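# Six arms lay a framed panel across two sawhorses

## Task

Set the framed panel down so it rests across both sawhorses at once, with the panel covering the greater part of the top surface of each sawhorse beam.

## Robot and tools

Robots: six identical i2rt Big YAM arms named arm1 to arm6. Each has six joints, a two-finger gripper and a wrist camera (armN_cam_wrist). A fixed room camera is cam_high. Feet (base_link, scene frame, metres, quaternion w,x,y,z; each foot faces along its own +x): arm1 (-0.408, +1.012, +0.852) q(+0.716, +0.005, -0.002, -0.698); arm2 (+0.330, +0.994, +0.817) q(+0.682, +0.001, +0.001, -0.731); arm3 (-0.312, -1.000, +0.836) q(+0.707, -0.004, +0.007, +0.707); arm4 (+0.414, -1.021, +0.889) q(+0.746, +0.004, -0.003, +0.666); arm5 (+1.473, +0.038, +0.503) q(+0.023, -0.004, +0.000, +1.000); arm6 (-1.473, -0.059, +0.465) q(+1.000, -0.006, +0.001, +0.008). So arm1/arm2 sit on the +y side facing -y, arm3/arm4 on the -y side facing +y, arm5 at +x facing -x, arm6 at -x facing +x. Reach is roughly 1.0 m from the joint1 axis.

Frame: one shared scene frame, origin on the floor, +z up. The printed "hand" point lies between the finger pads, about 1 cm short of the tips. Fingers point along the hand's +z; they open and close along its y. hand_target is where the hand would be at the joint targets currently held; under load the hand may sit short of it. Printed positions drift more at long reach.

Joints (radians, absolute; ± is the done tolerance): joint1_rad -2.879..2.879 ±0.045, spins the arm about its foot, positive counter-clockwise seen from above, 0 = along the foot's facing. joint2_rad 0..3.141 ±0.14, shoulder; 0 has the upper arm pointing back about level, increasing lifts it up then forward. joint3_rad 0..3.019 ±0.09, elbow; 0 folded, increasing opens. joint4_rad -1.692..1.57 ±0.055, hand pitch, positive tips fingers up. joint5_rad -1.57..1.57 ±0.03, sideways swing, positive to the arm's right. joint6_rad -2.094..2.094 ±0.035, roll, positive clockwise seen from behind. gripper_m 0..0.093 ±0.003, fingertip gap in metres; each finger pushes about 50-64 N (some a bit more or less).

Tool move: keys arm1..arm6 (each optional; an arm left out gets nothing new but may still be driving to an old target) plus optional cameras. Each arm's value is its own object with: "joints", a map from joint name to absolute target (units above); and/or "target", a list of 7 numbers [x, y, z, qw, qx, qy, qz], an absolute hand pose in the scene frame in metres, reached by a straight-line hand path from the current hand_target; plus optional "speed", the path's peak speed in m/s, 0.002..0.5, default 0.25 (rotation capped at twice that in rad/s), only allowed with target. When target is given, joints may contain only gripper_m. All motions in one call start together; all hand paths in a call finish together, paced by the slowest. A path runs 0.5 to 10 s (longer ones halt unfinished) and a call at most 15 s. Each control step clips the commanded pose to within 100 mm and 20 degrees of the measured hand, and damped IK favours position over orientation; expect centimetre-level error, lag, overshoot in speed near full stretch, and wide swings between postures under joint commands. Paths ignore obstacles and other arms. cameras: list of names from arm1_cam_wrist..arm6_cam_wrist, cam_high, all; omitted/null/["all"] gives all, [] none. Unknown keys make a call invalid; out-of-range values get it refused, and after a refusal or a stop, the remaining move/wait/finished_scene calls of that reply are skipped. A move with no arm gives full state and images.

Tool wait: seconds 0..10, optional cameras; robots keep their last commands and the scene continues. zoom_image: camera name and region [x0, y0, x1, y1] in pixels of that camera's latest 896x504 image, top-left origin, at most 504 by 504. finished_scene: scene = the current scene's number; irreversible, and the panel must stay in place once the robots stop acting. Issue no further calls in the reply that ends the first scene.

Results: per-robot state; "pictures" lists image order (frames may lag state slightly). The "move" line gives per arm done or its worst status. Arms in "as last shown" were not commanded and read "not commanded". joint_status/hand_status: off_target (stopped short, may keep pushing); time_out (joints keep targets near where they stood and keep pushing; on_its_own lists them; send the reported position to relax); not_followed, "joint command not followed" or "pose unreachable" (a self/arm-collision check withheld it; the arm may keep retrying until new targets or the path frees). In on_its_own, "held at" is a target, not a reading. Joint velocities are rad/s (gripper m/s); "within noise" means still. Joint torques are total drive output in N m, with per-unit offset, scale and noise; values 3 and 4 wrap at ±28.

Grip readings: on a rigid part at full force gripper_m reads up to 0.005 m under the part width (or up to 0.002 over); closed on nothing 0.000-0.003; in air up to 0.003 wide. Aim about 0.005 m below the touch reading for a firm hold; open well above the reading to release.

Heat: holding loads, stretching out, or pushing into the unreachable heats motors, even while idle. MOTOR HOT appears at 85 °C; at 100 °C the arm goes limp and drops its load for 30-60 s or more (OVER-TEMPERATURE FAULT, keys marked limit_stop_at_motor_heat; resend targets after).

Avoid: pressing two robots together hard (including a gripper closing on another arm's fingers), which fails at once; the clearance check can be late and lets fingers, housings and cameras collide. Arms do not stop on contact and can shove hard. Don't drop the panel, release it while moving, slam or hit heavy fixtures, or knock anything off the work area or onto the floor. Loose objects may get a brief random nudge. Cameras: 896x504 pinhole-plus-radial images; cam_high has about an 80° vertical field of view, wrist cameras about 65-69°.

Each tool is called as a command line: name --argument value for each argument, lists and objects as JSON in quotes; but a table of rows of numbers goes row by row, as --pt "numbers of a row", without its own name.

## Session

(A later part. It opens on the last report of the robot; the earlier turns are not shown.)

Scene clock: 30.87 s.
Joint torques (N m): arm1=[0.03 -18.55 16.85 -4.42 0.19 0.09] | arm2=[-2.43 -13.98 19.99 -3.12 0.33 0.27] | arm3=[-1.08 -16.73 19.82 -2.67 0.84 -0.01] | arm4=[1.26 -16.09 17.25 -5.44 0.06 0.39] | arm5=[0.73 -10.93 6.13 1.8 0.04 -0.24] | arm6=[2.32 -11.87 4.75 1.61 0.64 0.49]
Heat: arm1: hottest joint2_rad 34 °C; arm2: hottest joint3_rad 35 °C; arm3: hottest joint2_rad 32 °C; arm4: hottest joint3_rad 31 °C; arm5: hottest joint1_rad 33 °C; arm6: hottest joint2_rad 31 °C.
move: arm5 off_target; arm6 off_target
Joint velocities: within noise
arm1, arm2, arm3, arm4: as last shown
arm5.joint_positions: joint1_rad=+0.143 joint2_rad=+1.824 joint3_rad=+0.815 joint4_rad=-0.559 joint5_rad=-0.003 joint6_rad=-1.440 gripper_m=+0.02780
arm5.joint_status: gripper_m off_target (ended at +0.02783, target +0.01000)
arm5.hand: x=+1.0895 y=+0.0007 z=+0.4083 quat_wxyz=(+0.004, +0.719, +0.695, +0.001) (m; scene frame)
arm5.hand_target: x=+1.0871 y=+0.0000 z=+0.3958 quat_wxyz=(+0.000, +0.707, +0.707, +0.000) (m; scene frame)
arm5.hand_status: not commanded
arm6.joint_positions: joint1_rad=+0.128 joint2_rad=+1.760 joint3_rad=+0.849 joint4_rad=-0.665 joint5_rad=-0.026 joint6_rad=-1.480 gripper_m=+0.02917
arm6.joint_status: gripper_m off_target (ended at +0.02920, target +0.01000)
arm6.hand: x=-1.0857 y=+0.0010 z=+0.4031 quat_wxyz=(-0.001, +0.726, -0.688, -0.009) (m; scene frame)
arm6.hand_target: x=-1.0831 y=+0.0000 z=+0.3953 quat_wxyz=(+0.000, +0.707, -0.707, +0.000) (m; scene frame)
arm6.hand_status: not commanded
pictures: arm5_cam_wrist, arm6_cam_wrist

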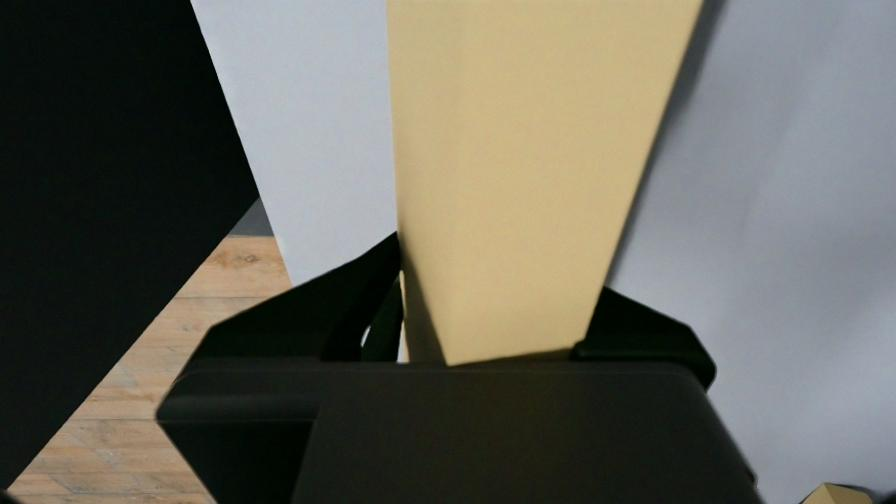

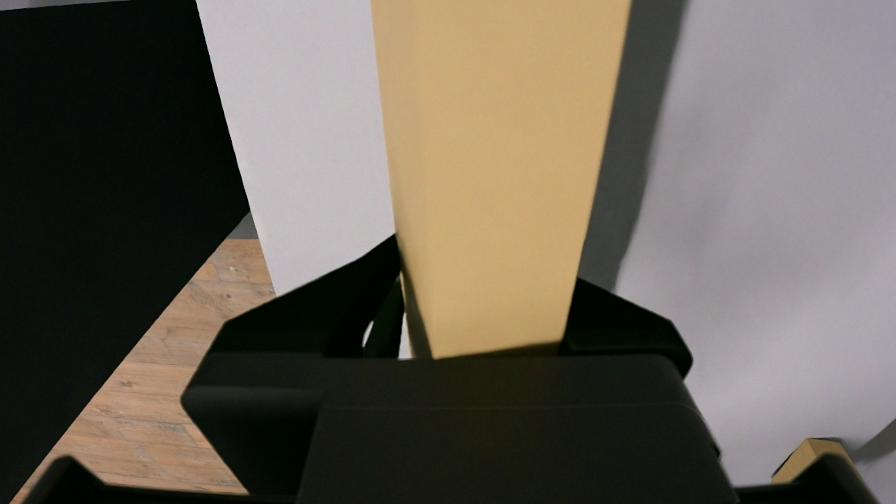

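move --arm5 '{"target":[0.98,0,0.41,0,0.712,0.702,0],"speed":0.1}' --arm6 '{"target":[-0.98,0,0.41,0,0.719,-0.695,0],"speed":0.1}'

zoom_image --camera "cam_high" --region '[240, 90, 640, 430]'

Scene clock: 33.20 s.
Joint torques (N m): arm1=[0.03 -18.49 16.85 -4.42 0.19 0.09] | arm2=[-2.49 -13.98 20 -3.12 0.33 0.28] | arm3=[-1.14 -16.73 19.82 -2.69 0.84 -0.01] | arm4=[1.14 -16.26 17.21 -5.46 0.06 0.39] | arm5=[-0.15 -12.1 18.66 2.88 0.86 -0.28] | arm6=[0.44 -12.86 15.39 3.45 0.52 0.15]
Heat: arm1: hottest joint2_rad 34 °C; arm2: hottest joint3_rad 36 °C; arm3: hottest joint3_rad 33 °C; arm4: hottest joint3_rad 32 °C; arm5: hottest joint1_rad 33 °C; arm6: hottest joint2_rad 31 °C.
move: arm5 off_target; arm6 off_target
Joint velocities: within noise
arm1, arm2, arm3, arm4: as last shown
arm5.joint_positions: joint1_rad=+0.136 joint2_rad=+1.902 joint3_rad=+0.946 joint4_rad=-0.793 joint5_rad=-0.017 joint6_rad=-1.439 gripper_m=+0.01818
arm5.joint_status: not commanded
arm5.on_its_own: gripper_m moved -0.00962 toward your old target +0.01000
arm5.hand: x=+1.0904 y=+0.0009 z=+0.4101 quat_wxyz=(+0.065, +0.719, +0.688, +0.068) (m; scene frame)
arm5.hand_target: x=+1.0001 y=+0.0008 z=+0.4236 quat_wxyz=(-0.002, +0.713, +0.701, +0.001) (m; scene frame)
arm5.hand_status: off_target (0.110 m and 10.9 deg from the pose sent, 0.110 m and 1.3 deg at the start; pose on its path clipped on 32 of 62 steps)
arm6.joint_positions: joint1_rad=+0.119 joint2_rad=+1.869 joint3_rad=+1.016 joint4_rad=-0.900 joint5_rad=-0.024 joint6_rad=-1.513 gripper_m=+0.01914
arm6.joint_status: not commanded
arm6.on_its_own: gripper_m moved -0.01004 toward your old target +0.01000
arm6.hand: x=-1.0734 y=-0.0015 z=+0.4042 quat_wxyz=(+0.067, +0.730, -0.677, -0.064) (m; scene frame)
arm6.hand_target: x=-0.9891 y=-0.0016 z=+0.4214 quat_wxyz=(+0.000, +0.719, -0.695, +0.000) (m; scene frame)
arm6.hand_status: off_target (0.094 m and 10.9 deg from the pose sent, 0.106 m and 1.5 deg at the start; pose on its path clipped on 13 of 62 steps)
pictures: arm1_cam_wrist, arm2_cam_wrist, arm3_cam_wrist, arm4_cam_wrist, arm5_cam_wrist, arm6_cam_wrist, cam_high

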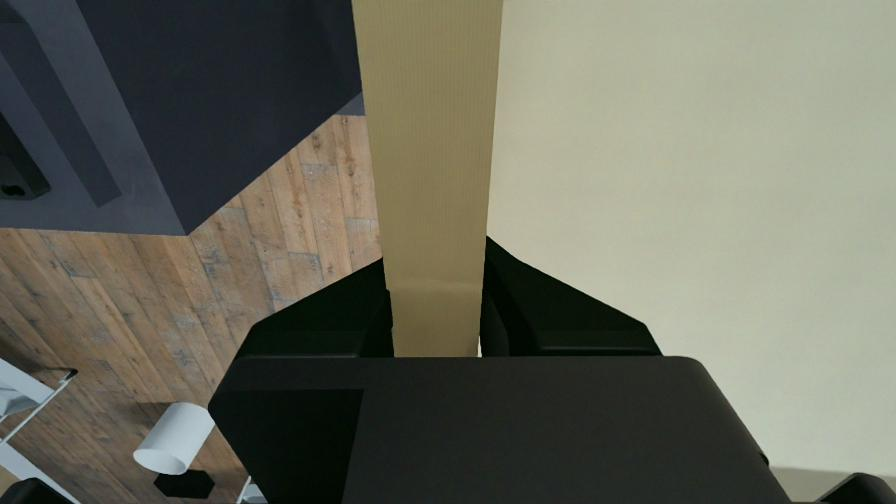

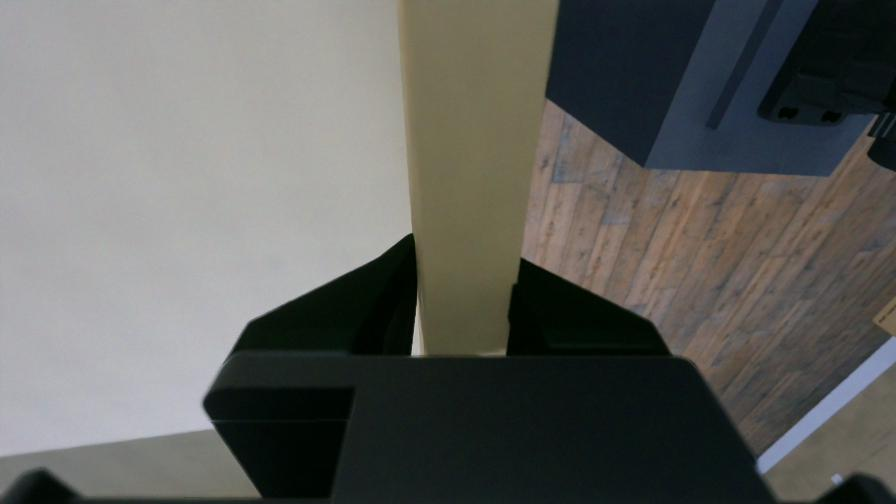

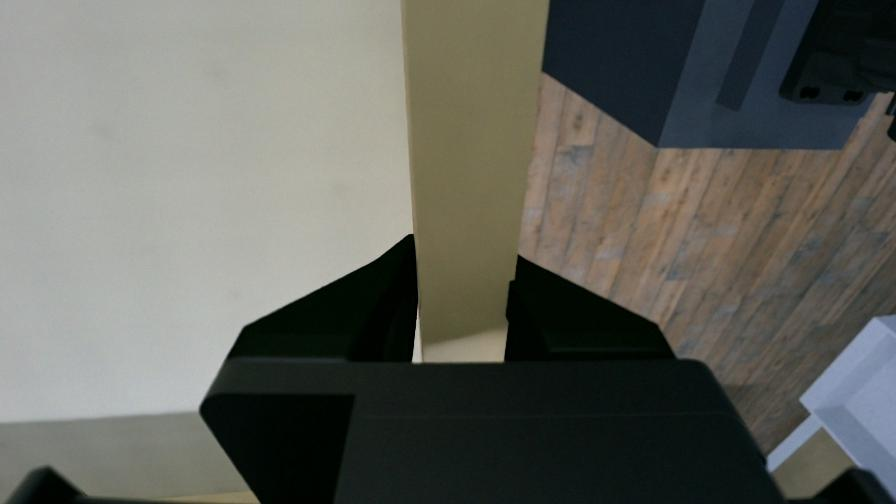

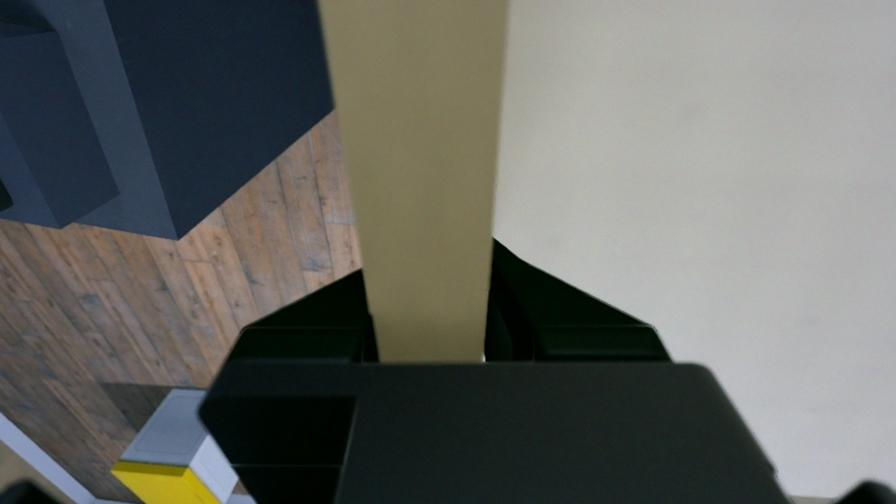

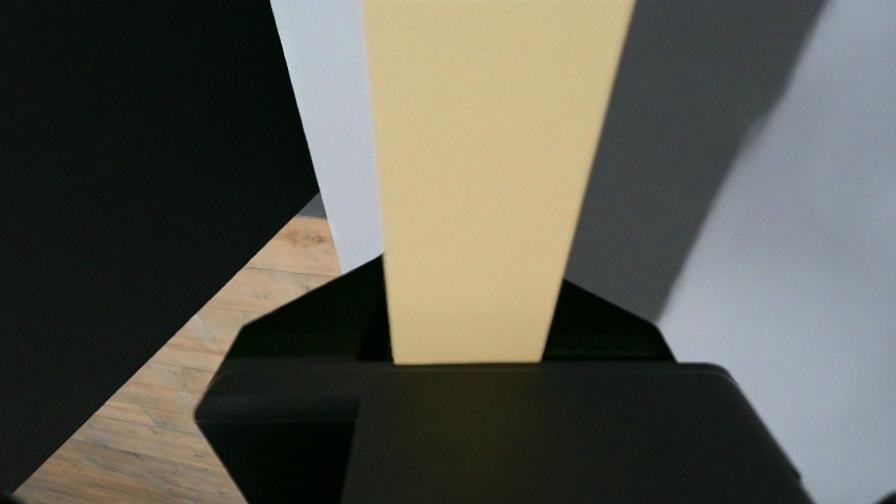

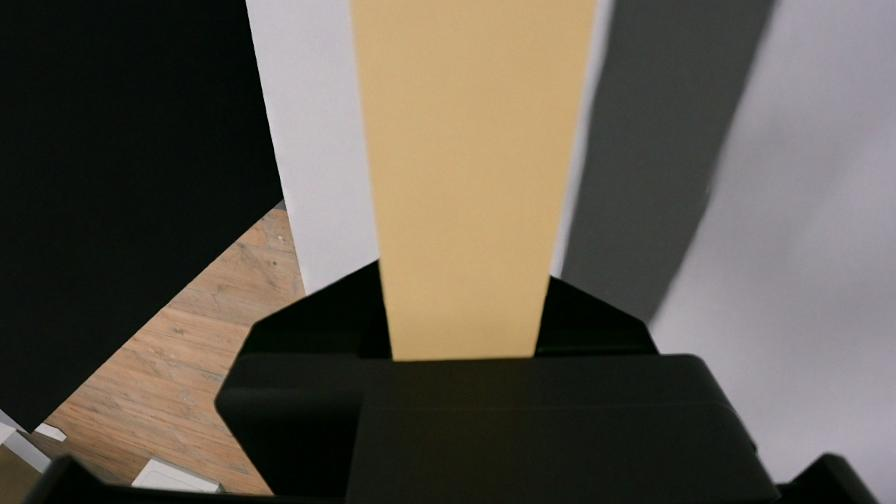

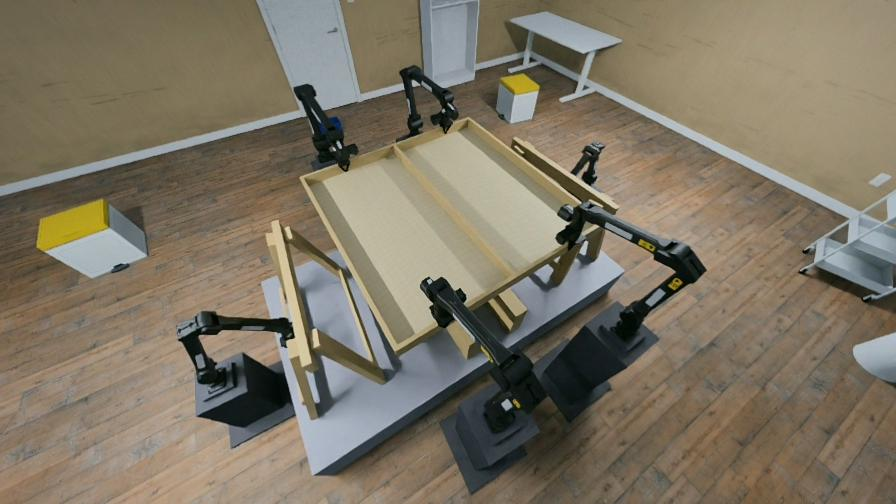

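Scaled by 1.260.

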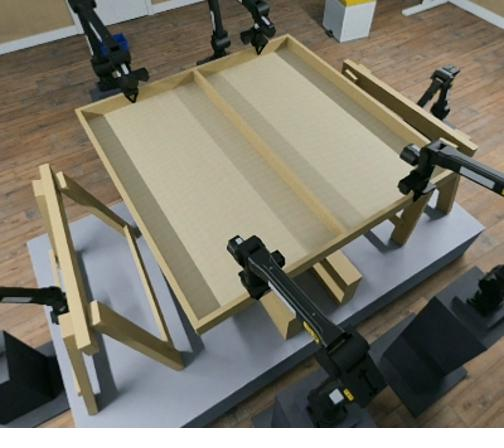

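move --arm5 '{"joints":{"joint2_rad":2.053,"joint3_rad":1.22,"joint4_rad":-0.738}}' --arm6 '{"joints":{"joint2_rad":1.988,"joint3_rad":1.233,"joint4_rad":-0.816}}'

Scene clock: 36.20 s.
Joint torques (N m): arm1=[0.03 -18.49 16.84 -4.42 0.19 0.09] | arm2=[-2.49 -13.92 19.99 -3.12 0.33 0.27] | arm3=[-1.14 -16.73 19.82 -2.67 0.84 -0.01] | arm4=[1.2 -16.09 17.24 -5.38 0.06 0.39] | arm5=[0.26 -12.04 16.28 4.82 0.44 -0.12] | arm6=[0.79 -12.22 13.57 5 0.54 0.32]
Heat: arm1: hottest joint2_rad 34 °C; arm2: hottest joint3_rad 38 °C; arm3: hottest joint3_rad 34 °C; arm4: hottest joint3_rad 32 °C; arm5: hottest joint3_rad 34 °C; arm6: hottest joint2_rad 31 °C.
move: arm5 time_out; arm6 time_out
Joint velocities: within noise
arm1, arm2, arm3, arm4: as last shown
arm5.joint_positions: joint1_rad=+0.131 joint2_rad=+1.990 joint3_rad=+1.113 joint4_rad=-0.875 joint5_rad=-0.008 joint6_rad=-1.456 gripper_m=+0.01799
arm5.joint_status: joint3_rad time_out (moved +0.167 of +0.274); joint4_rad time_out (moved -0.082 of +0.055); the others done
arm5.on_its_own: joint3_rad reads +1.113 and still pushes toward +1.220 since a time_out; joint4_rad reads -0.875 and still pushes toward -0.738 since a time_out
arm5.hand: x=+1.0381 y=+0.0000 z=+0.4102 quat_wxyz=(+0.063, +0.715, +0.693, +0.071) (m; scene frame)
arm5.hand_target: x=+0.9612 y=-0.0024 z=+0.4025 quat_wxyz=(+0.001, +0.713, +0.701, +0.005) (m; scene frame)
arm5.hand_status: not commanded
arm6.joint_positions: joint1_rad=+0.113 joint2_rad=+1.935 joint3_rad=+1.129 joint4_rad=-0.938 joint5_rad=-0.025 joint6_rad=-1.529 gripper_m=+0.01897
arm6.joint_status: joint3_rad time_out (moved +0.113 of +0.217); joint4_rad time_out (moved -0.039 of +0.084); the others done
arm6.on_its_own: joint3_rad reads +1.129 and still pushes toward +1.233 since a time_out; joint4_rad reads -0.938 and still pushes toward -0.816 since a time_out; joint6_rad reads -1.529 and still pushes toward -1.487 since a time_out
arm6.hand: x=-1.0362 y=+0.0011 z=+0.4034 quat_wxyz=(+0.063, +0.733, -0.674, -0.063) (m; scene frame)
arm6.hand_target: x=-0.9618 y=+0.0014 z=+0.4024 quat_wxyz=(+0.001, +0.719, -0.695, -0.001) (m; scene frame)
arm6.hand_status: not commanded
pictures: arm1_cam_wrist, arm2_cam_wrist, arm3_cam_wrist, arm4_cam_wrist, arm5_cam_wrist, arm6_cam_wrist, cam_high

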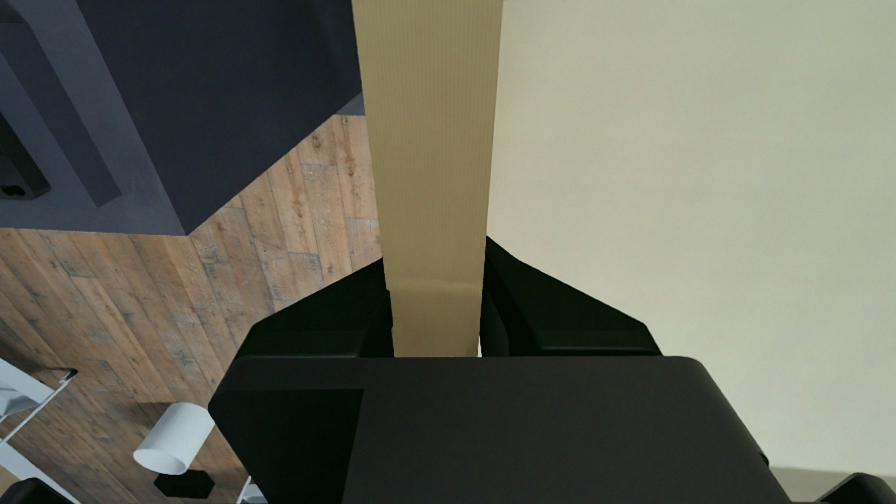

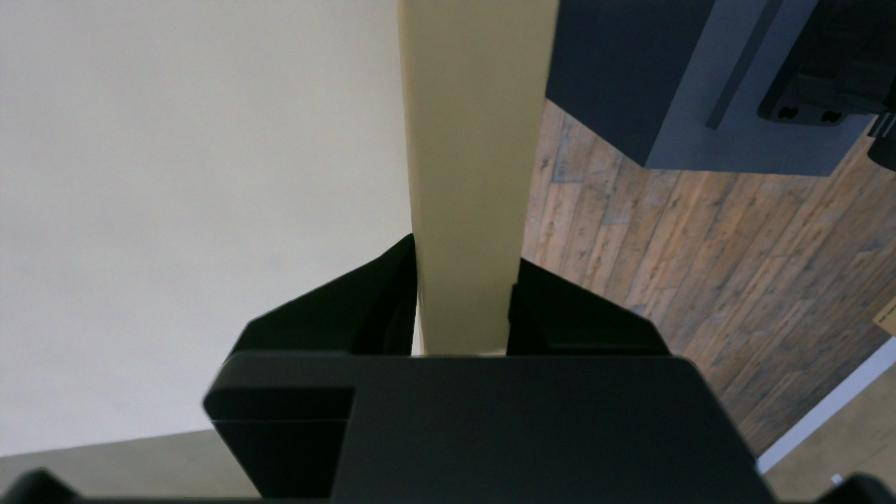

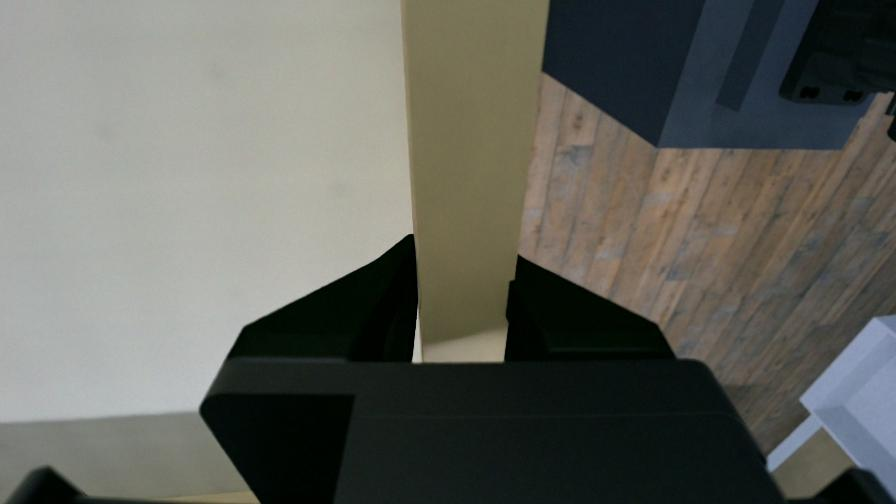

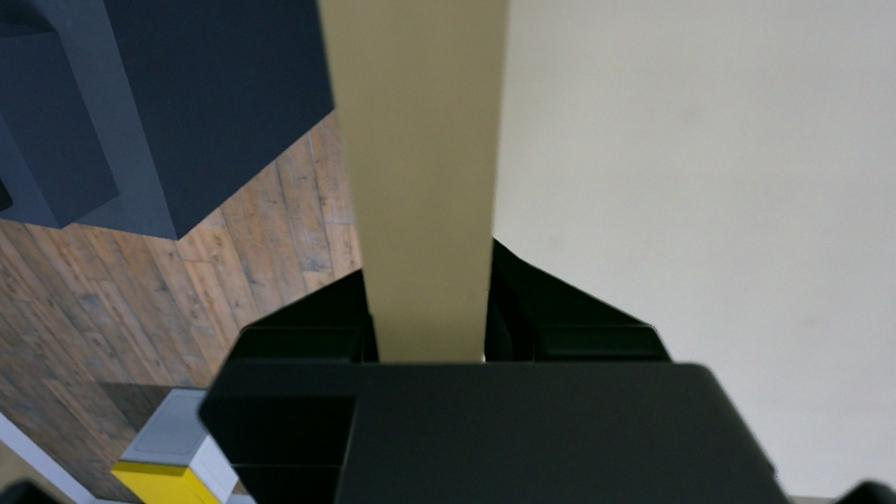

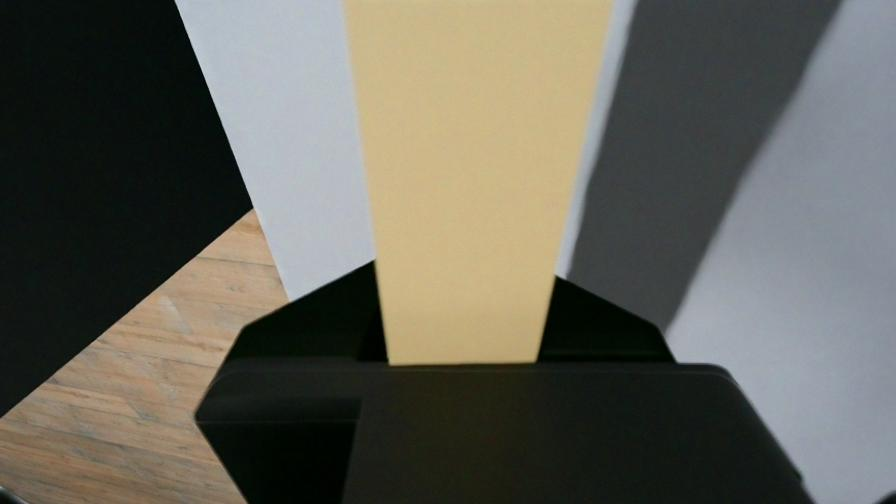

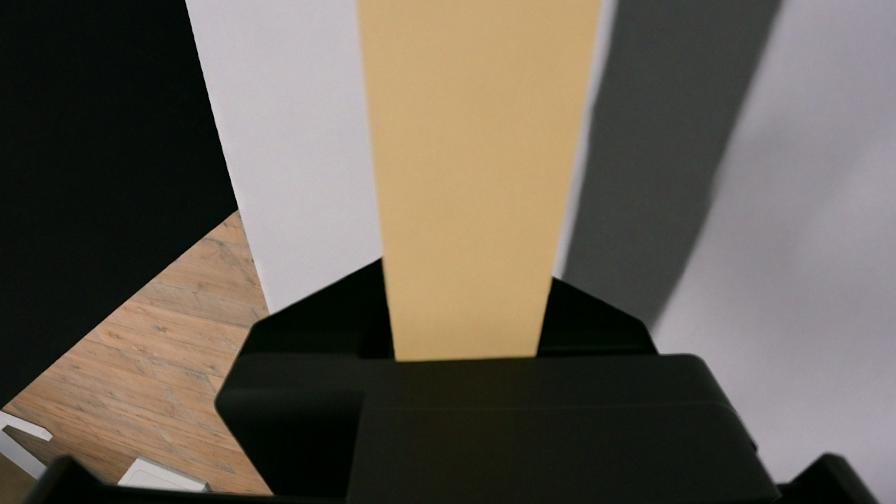

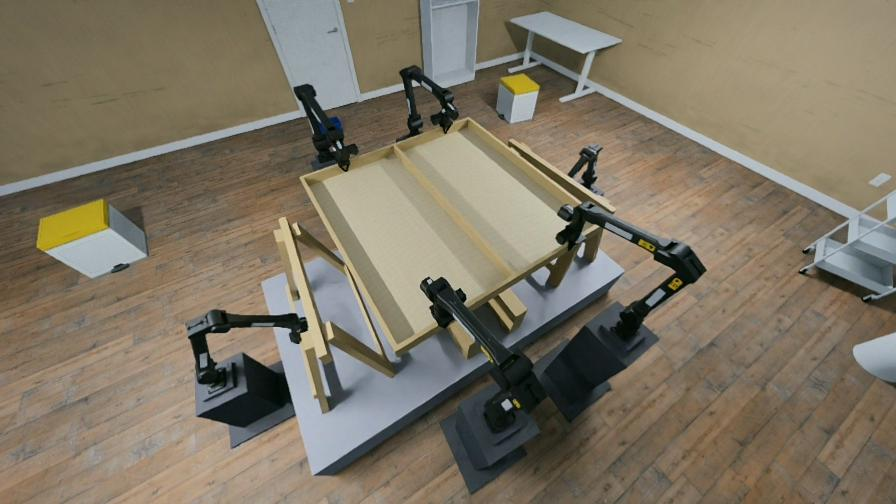

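move --arm5 '{"joints":{"joint2_rad":2.214,"joint3_rad":1.495,"joint4_rad":-0.852}}' --arm6 '{"joints":{"joint2_rad":2.14,"joint3_rad":1.51,"joint4_rad":-0.94}}' --cameras '["cam_high","arm5_cam_wrist"]'

zoom_image --camera "cam_high" --region '[240, 90, 640, 430]'

Scene clock: 39.43 s.
Joint torques (N m): arm1=[0.03 -18.49 16.85 -4.42 0.19 0.09] | arm2=[-2.49 -13.98 20 -3.14 0.33 0.28] | arm3=[-1.14 -16.73 19.84 -2.67 0.83 -0.01] | arm4=[1.2 -16.21 17.24 -5.44 0.06 0.38] | arm5=[0.44 -15.27 14.38 5.16 0.3 0.08] | arm6=[0.97 -16.97 12.27 4.9 0.53 0.48]
Heat: arm1: hottest joint2_rad 34 °C; arm2: hottest joint3_rad 40 °C; arm3: hottest joint3_rad 35 °C; arm4: hottest joint3_rad 33 °C; arm5: hottest joint3_rad 34 °C; arm6: hottest joint2_rad 31 °C.
move: arm5 time_out; arm6 time_out
Joint velocities: within noise
arm1, arm2, arm3, arm4: as last shown
arm5.joint_positions: joint1_rad=+0.129 joint2_rad=+2.146 joint3_rad=+1.424 joint4_rad=-0.996 joint5_rad=-0.005 joint6_rad=-1.478 gripper_m=+0.01859
arm5.joint_status: joint4_rad time_out (moved -0.122 of +0.023); the others done
arm5.on_its_own: joint4_rad reads -0.996 and still pushes toward -0.852 since a time_out
arm5.hand: x=+0.9411 y=-0.0065 z=+0.4116 quat_wxyz=(+0.052, +0.709, +0.701, +0.058) (m; scene frame)
arm5.hand_target: x=+0.8854 y=-0.0085 z=+0.3910 quat_wxyz=(+0.001, +0.713, +0.701, +0.005) (m; scene frame)
arm5.hand_status: not commanded
arm6.joint_positions: joint1_rad=+0.110 joint2_rad=+2.100 joint3_rad=+1.431 joint4_rad=-1.060 joint5_rad=-0.024 joint6_rad=-1.545 gripper_m=+0.01963
arm6.joint_status: joint4_rad time_out (moved -0.121 of -0.002); the others done
arm6.on_its_own: joint4_rad reads -1.060 and still pushes toward -0.940 since a time_out; joint6_rad reads -1.545 and still pushes toward -1.487 since a time_out
arm6.hand: x=-0.9465 y=+0.0112 z=+0.4041 quat_wxyz=(+0.057, +0.738, -0.669, -0.058) (m; scene frame)
arm6.hand_target: x=-0.8860 y=+0.0104 z=+0.4023 quat_wxyz=(+0.001, +0.719, -0.695, -0.001) (m; scene frame)
arm6.hand_status: not commanded
pictures: arm5_cam_wrist, cam_high

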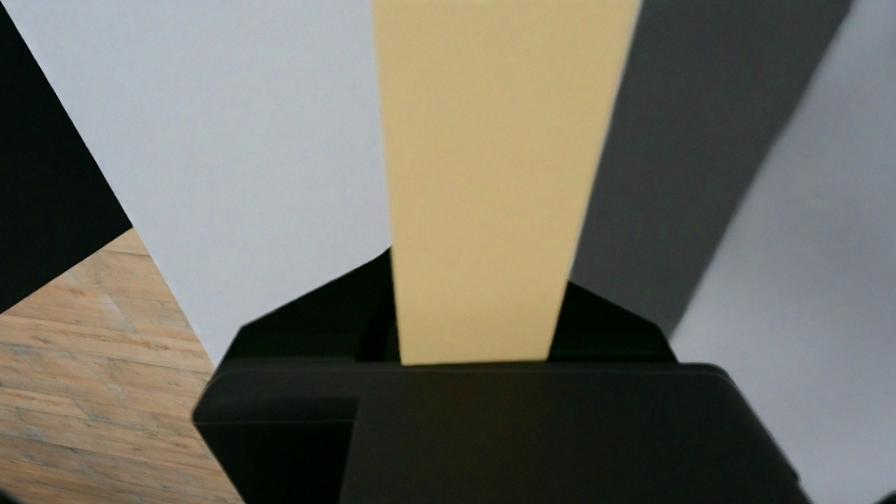

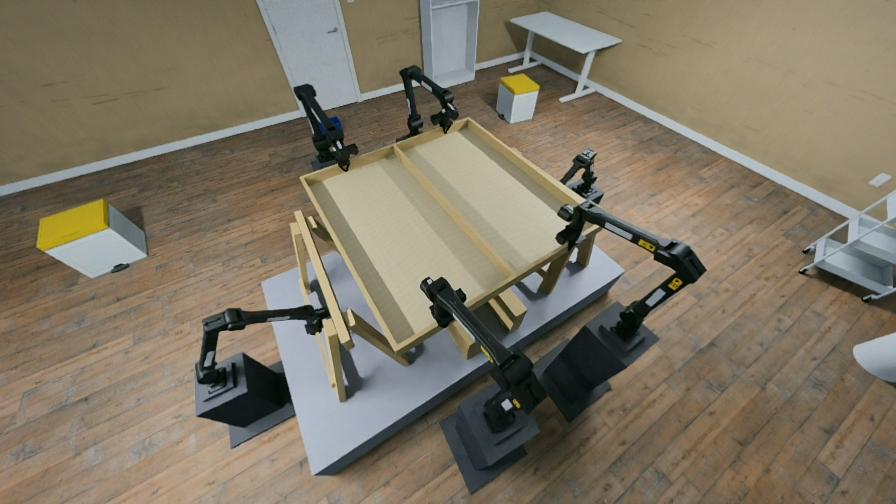

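Scaled by 1.260.

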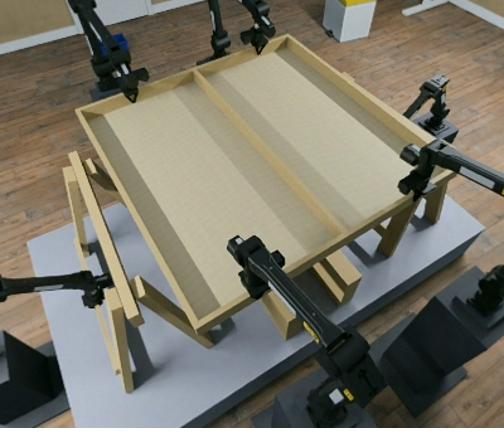

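move --arm1 '{"target":[-0.38,0.594,1.165,0,0,1,0],"speed":0.06}' --arm2 '{"target":[0.36,0.601,1.165,0,1,0,0],"speed":0.06}' --arm3 '{"target":[-0.36,-0.599,1.165,0,0,1,0],"speed":0.06}' --arm4 '{"target":[0.38,-0.593,1.165,0,1,0,0],"speed":0.06}' --cameras '["arm3_cam_wrist","cam_high"]'

Scene clock: 40.97 s.
Joint torques (N m): arm1=[0.15 -19.19 17.74 -4.7 0.11 0.1] | arm2=[-2.37 -15.85 19.22 -2.69 0.24 0.28] | arm3=[-0.91 -18.49 19.08 -2.33 0.8 0.01] | arm4=[1.14 -16.73 18.06 -5.74 0.07 0.4] | arm5=[0.44 -15.27 14.37 5.15 0.31 0.08] | arm6=[0.97 -16.91 12.31 4.9 0.53 0.48]
Heat: arm1: hottest joint2_rad 34 °C; arm2: hottest joint3_rad 41 °C; arm3: hottest joint3_rad 36 °C; arm4: hottest joint3_rad 33 °C; arm5: hottest joint3_rad 35 °C; arm6: hottest joint2_rad 31 °C.
move: arm1 off_target; arm2 off_target; arm3 off_target; arm4 off_target
Joint velocities: within noise
arm1.joint_positions: joint1_rad=+0.058 joint2_rad=+1.500 joint3_rad=+1.394 joint4_rad=-1.527 joint5_rad=+0.007 joint6_rad=-1.511 gripper_m=+0.01919
arm1.joint_status: not commanded
arm1.hand: x=-0.3762 y=+0.5857 z=+1.0762 quat_wxyz=(+0.001, +0.012, -0.999, -0.033) (m; scene frame)
arm1.hand_target: x=-0.3800 y=+0.5987 z=+1.1573 quat_wxyz=(-0.001, +0.000, -1.000, +0.004) (m; scene frame)
arm1.hand_status: off_target (0.089 m and 4.0 deg from the pose sent, 0.105 m and 3.4 deg at the start)
arm2.joint_positions: joint1_rad=+0.160 joint2_rad=+1.401 joint3_rad=+1.349 joint4_rad=-1.600 joint5_rad=-0.002 joint6_rad=+1.618 gripper_m=+0.02103
arm2.joint_status: not commanded
arm2.hand: x=+0.3654 y=+0.6088 z=+1.0644 quat_wxyz=(+0.041, -0.999, -0.023, +0.002) (m; scene frame)
arm2.hand_target: x=+0.3599 y=+0.6108 z=+1.1554 quat_wxyz=(-0.042, -0.999, -0.001, -0.004) (m; scene frame)
arm2.hand_status: off_target (0.101 m and 5.4 deg from the pose sent, 0.115 m and 6.9 deg at the start; pose on its path clipped on 28 of 37 steps; a joint's target at an end of its range on 34 of 37 steps)
arm3.joint_positions: joint1_rad=+0.140 joint2_rad=+1.406 joint3_rad=+1.374 joint4_rad=-1.611 joint5_rad=-0.012 joint6_rad=+1.687 gripper_m=+0.01986
arm3.joint_status: not commanded
arm3.hand: x=-0.3661 y=-0.6093 z=+1.0854 quat_wxyz=(+0.004, +0.011, -0.999, +0.045) (m; scene frame)
arm3.hand_target: x=-0.3598 y=-0.6061 z=+1.1598 quat_wxyz=(+0.004, -0.001, -1.000, -0.022) (m; scene frame)
arm3.hand_status: off_target (0.080 m and 5.3 deg from the pose sent, 0.099 m and 6.3 deg at the start; a joint's target at an end of its range on 28 of 37 steps)
arm4.joint_positions: joint1_rad=+0.192 joint2_rad=+1.532 joint3_rad=+1.340 joint4_rad=-1.429 joint5_rad=-0.005 joint6_rad=-1.526 gripper_m=+0.02053
arm4.joint_status: not commanded
arm4.hand: x=+0.3789 y=-0.5865 z=+1.0840 quat_wxyz=(+0.020, +1.000, +0.017, -0.002) (m; scene frame)
arm4.hand_target: x=+0.3802 y=-0.5963 z=+1.1587 quat_wxyz=(-0.005, +1.000, +0.001, -0.001) (m; scene frame)
arm4.hand_status: off_target (0.081 m and 3.0 deg from the pose sent, 0.099 m and 2.7 deg at the start)
arm5, arm6: as last shown
arm5.on_its_own: joint4_rad reads -0.996 and still pushes toward -0.852 since a time_out
arm6.on_its_own: joint4_rad reads -1.060 and still pushes toward -0.940 since a time_out; joint6_rad reads -1.545 and still pushes toward -1.487 since a time_out
pictures: arm3_cam_wrist, cam_high

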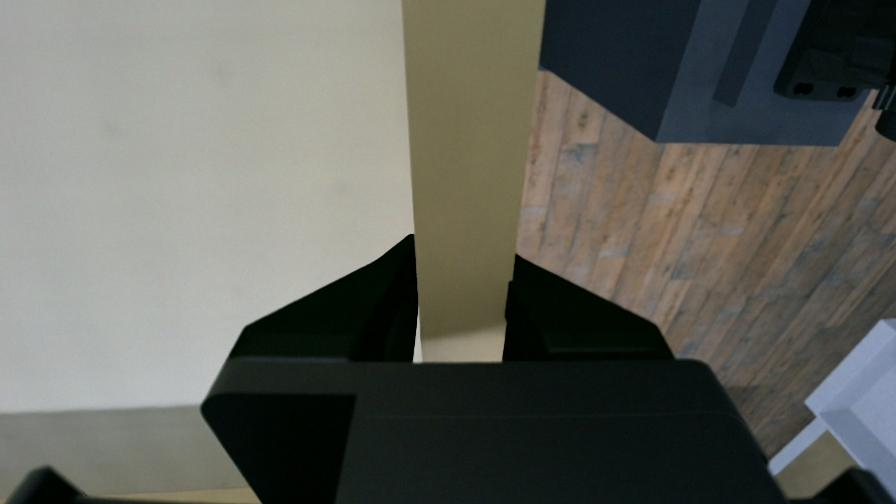

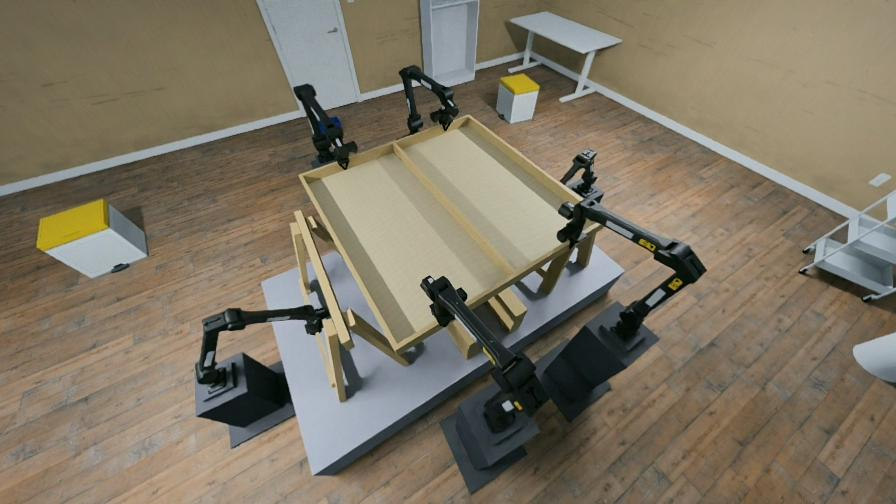

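move --arm5 '{"joints":{"joint2_rad":2.362,"joint3_rad":1.7615,"joint4_rad":-0.97}}' --arm6 '{"joints":{"joint2_rad":2.315,"joint3_rad":1.774,"joint4_rad":-1.03}}' --cameras '["cam_high"]'

zoom_image --camera "cam_high" --region '[280, 180, 460, 420]'

zoom_image --camera "cam_high" --region '[440, 110, 640, 310]'

Scene clock: 43.77 s.
Joint torques (N m): arm1=[0.15 -19.19 17.76 -4.71 0.11 0.1] | arm2=[-2.32 -15.97 19.32 -2.71 0.23 0.28] | arm3=[-1.03 -18.49 19.1 -2.35 0.8 0.01] | arm4=[1.26 -16.67 17.98 -5.76 0.07 0.41] | arm5=[0.5 -16.44 15.87 5.57 0.34 0.17] | arm6=[0.97 -16.44 13.2 5.64 0.5 0.52]
Heat: arm1: hottest joint3_rad 36 °C; arm2: hottest joint3_rad 41 °C; arm3: hottest joint3_rad 36 °C; arm4: hottest joint3_rad 35 °C; arm5: hottest joint3_rad 35 °C; arm6: hottest joint2_rad 31 °C.
move: arm5 time_out; arm6 time_out
Joint velocities: within noise
arm1.joint_positions: joint1_rad=+0.058 joint2_rad=+1.500 joint3_rad=+1.395 joint4_rad=-1.528 joint5_rad=+0.007 joint6_rad=-1.511 gripper_m=+0.01919
arm1.joint_status: not commanded
arm1.hand: x=-0.3763 y=+0.5857 z=+1.0764 quat_wxyz=(+0.001, +0.012, -0.999, -0.033) (m; scene frame)
arm1.hand_target: x=-0.3800 y=+0.5987 z=+1.1574 quat_wxyz=(-0.001, +0.000, -1.000, +0.004) (m; scene frame)
arm1.hand_status: not commanded
arm2.joint_positions: joint1_rad=+0.160 joint2_rad=+1.401 joint3_rad=+1.350 joint4_rad=-1.601 joint5_rad=-0.002 joint6_rad=+1.618 gripper_m=+0.02098
arm2.joint_status: not commanded
arm2.hand: x=+0.3654 y=+0.6088 z=+1.0649 quat_wxyz=(+0.041, -0.999, -0.023, +0.002) (m; scene frame)
arm2.hand_target: x=+0.3599 y=+0.6108 z=+1.1555 quat_wxyz=(-0.042, -0.999, -0.001, -0.004) (m; scene frame)
arm2.hand_status: not commanded
arm3, arm4: as last shown
arm4.joint_positions: joint1_rad=+0.192 joint2_rad=+1.532 joint3_rad=+1.341 joint4_rad=-1.429 joint5_rad=-0.005 joint6_rad=-1.526 gripper_m=+0.02055
arm4.hand: x=+0.3789 y=-0.5865 z=+1.0841 quat_wxyz=(+0.020, +1.000, +0.017, -0.002) (m; scene frame)
arm5.joint_positions: joint1_rad=+0.127 joint2_rad=+2.278 joint3_rad=+1.683 joint4_rad=-1.126 joint5_rad=-0.005 joint6_rad=-1.488 gripper_m=+0.01838
arm5.joint_status: joint4_rad time_out (moved -0.130 of +0.026); the others done
arm5.on_its_own: joint4_rad reads -1.126 and still pushes toward -0.970 since a time_out
arm5.hand: x=+0.8773 y=-0.0109 z=+0.4126 quat_wxyz=(+0.054, +0.706, +0.704, +0.059) (m; scene frame)
arm5.hand_target: x=+0.8221 y=-0.0135 z=+0.3818 quat_wxyz=(+0.001, +0.713, +0.701, +0.005) (m; scene frame)
arm5.hand_status: not commanded
arm6.joint_positions: joint1_rad=+0.109 joint2_rad=+2.238 joint3_rad=+1.690 joint4_rad=-1.168 joint5_rad=-0.024 joint6_rad=-1.549 gripper_m=+0.02025
arm6.joint_status: joint4_rad time_out (moved -0.108 of +0.030); the others done
arm6.on_its_own: joint4_rad reads -1.168 and still pushes toward -1.030 since a time_out; joint6_rad reads -1.549 and still pushes toward -1.487 since a time_out
arm6.hand: x=-0.8791 y=+0.0191 z=+0.4040 quat_wxyz=(+0.052, +0.740, -0.669, -0.053) (m; scene frame)
arm6.hand_target: x=-0.8225 y=+0.0174 z=+0.3810 quat_wxyz=(+0.001, +0.719, -0.695, -0.001) (m; scene frame)
arm6.hand_status: not commanded
pictures: cam_high

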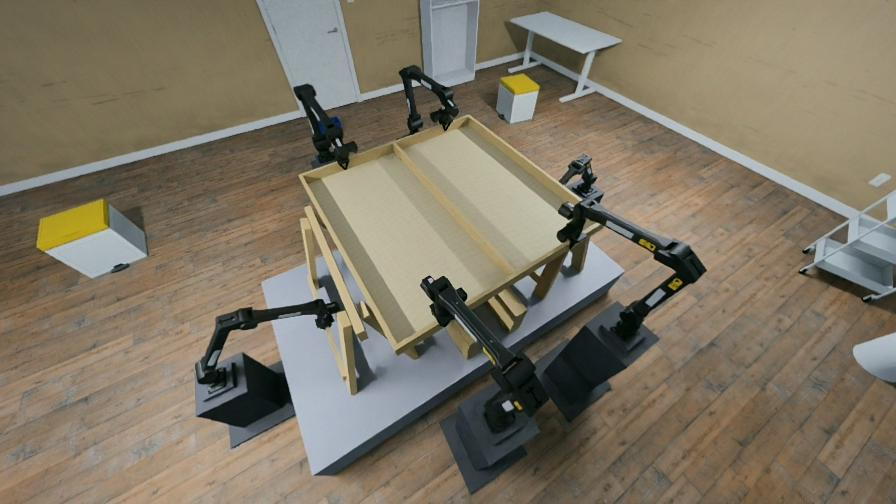

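Scaled by 2.100.

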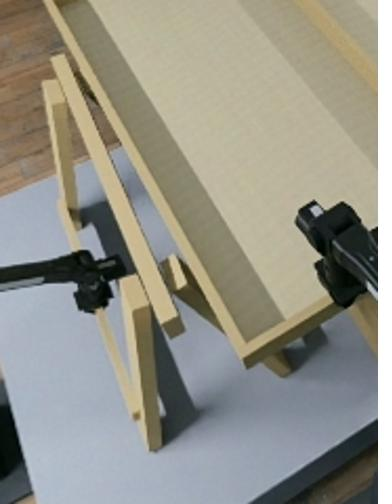

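Scaled by 2.520.

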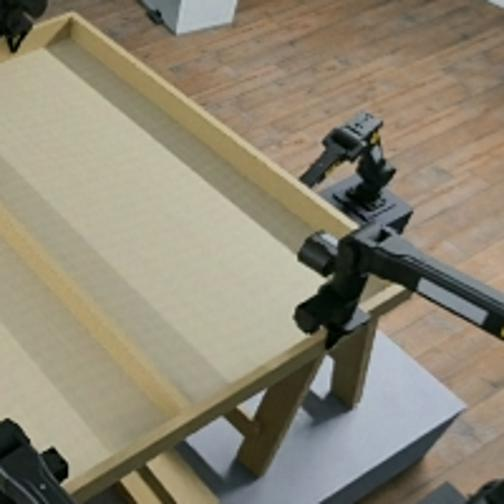

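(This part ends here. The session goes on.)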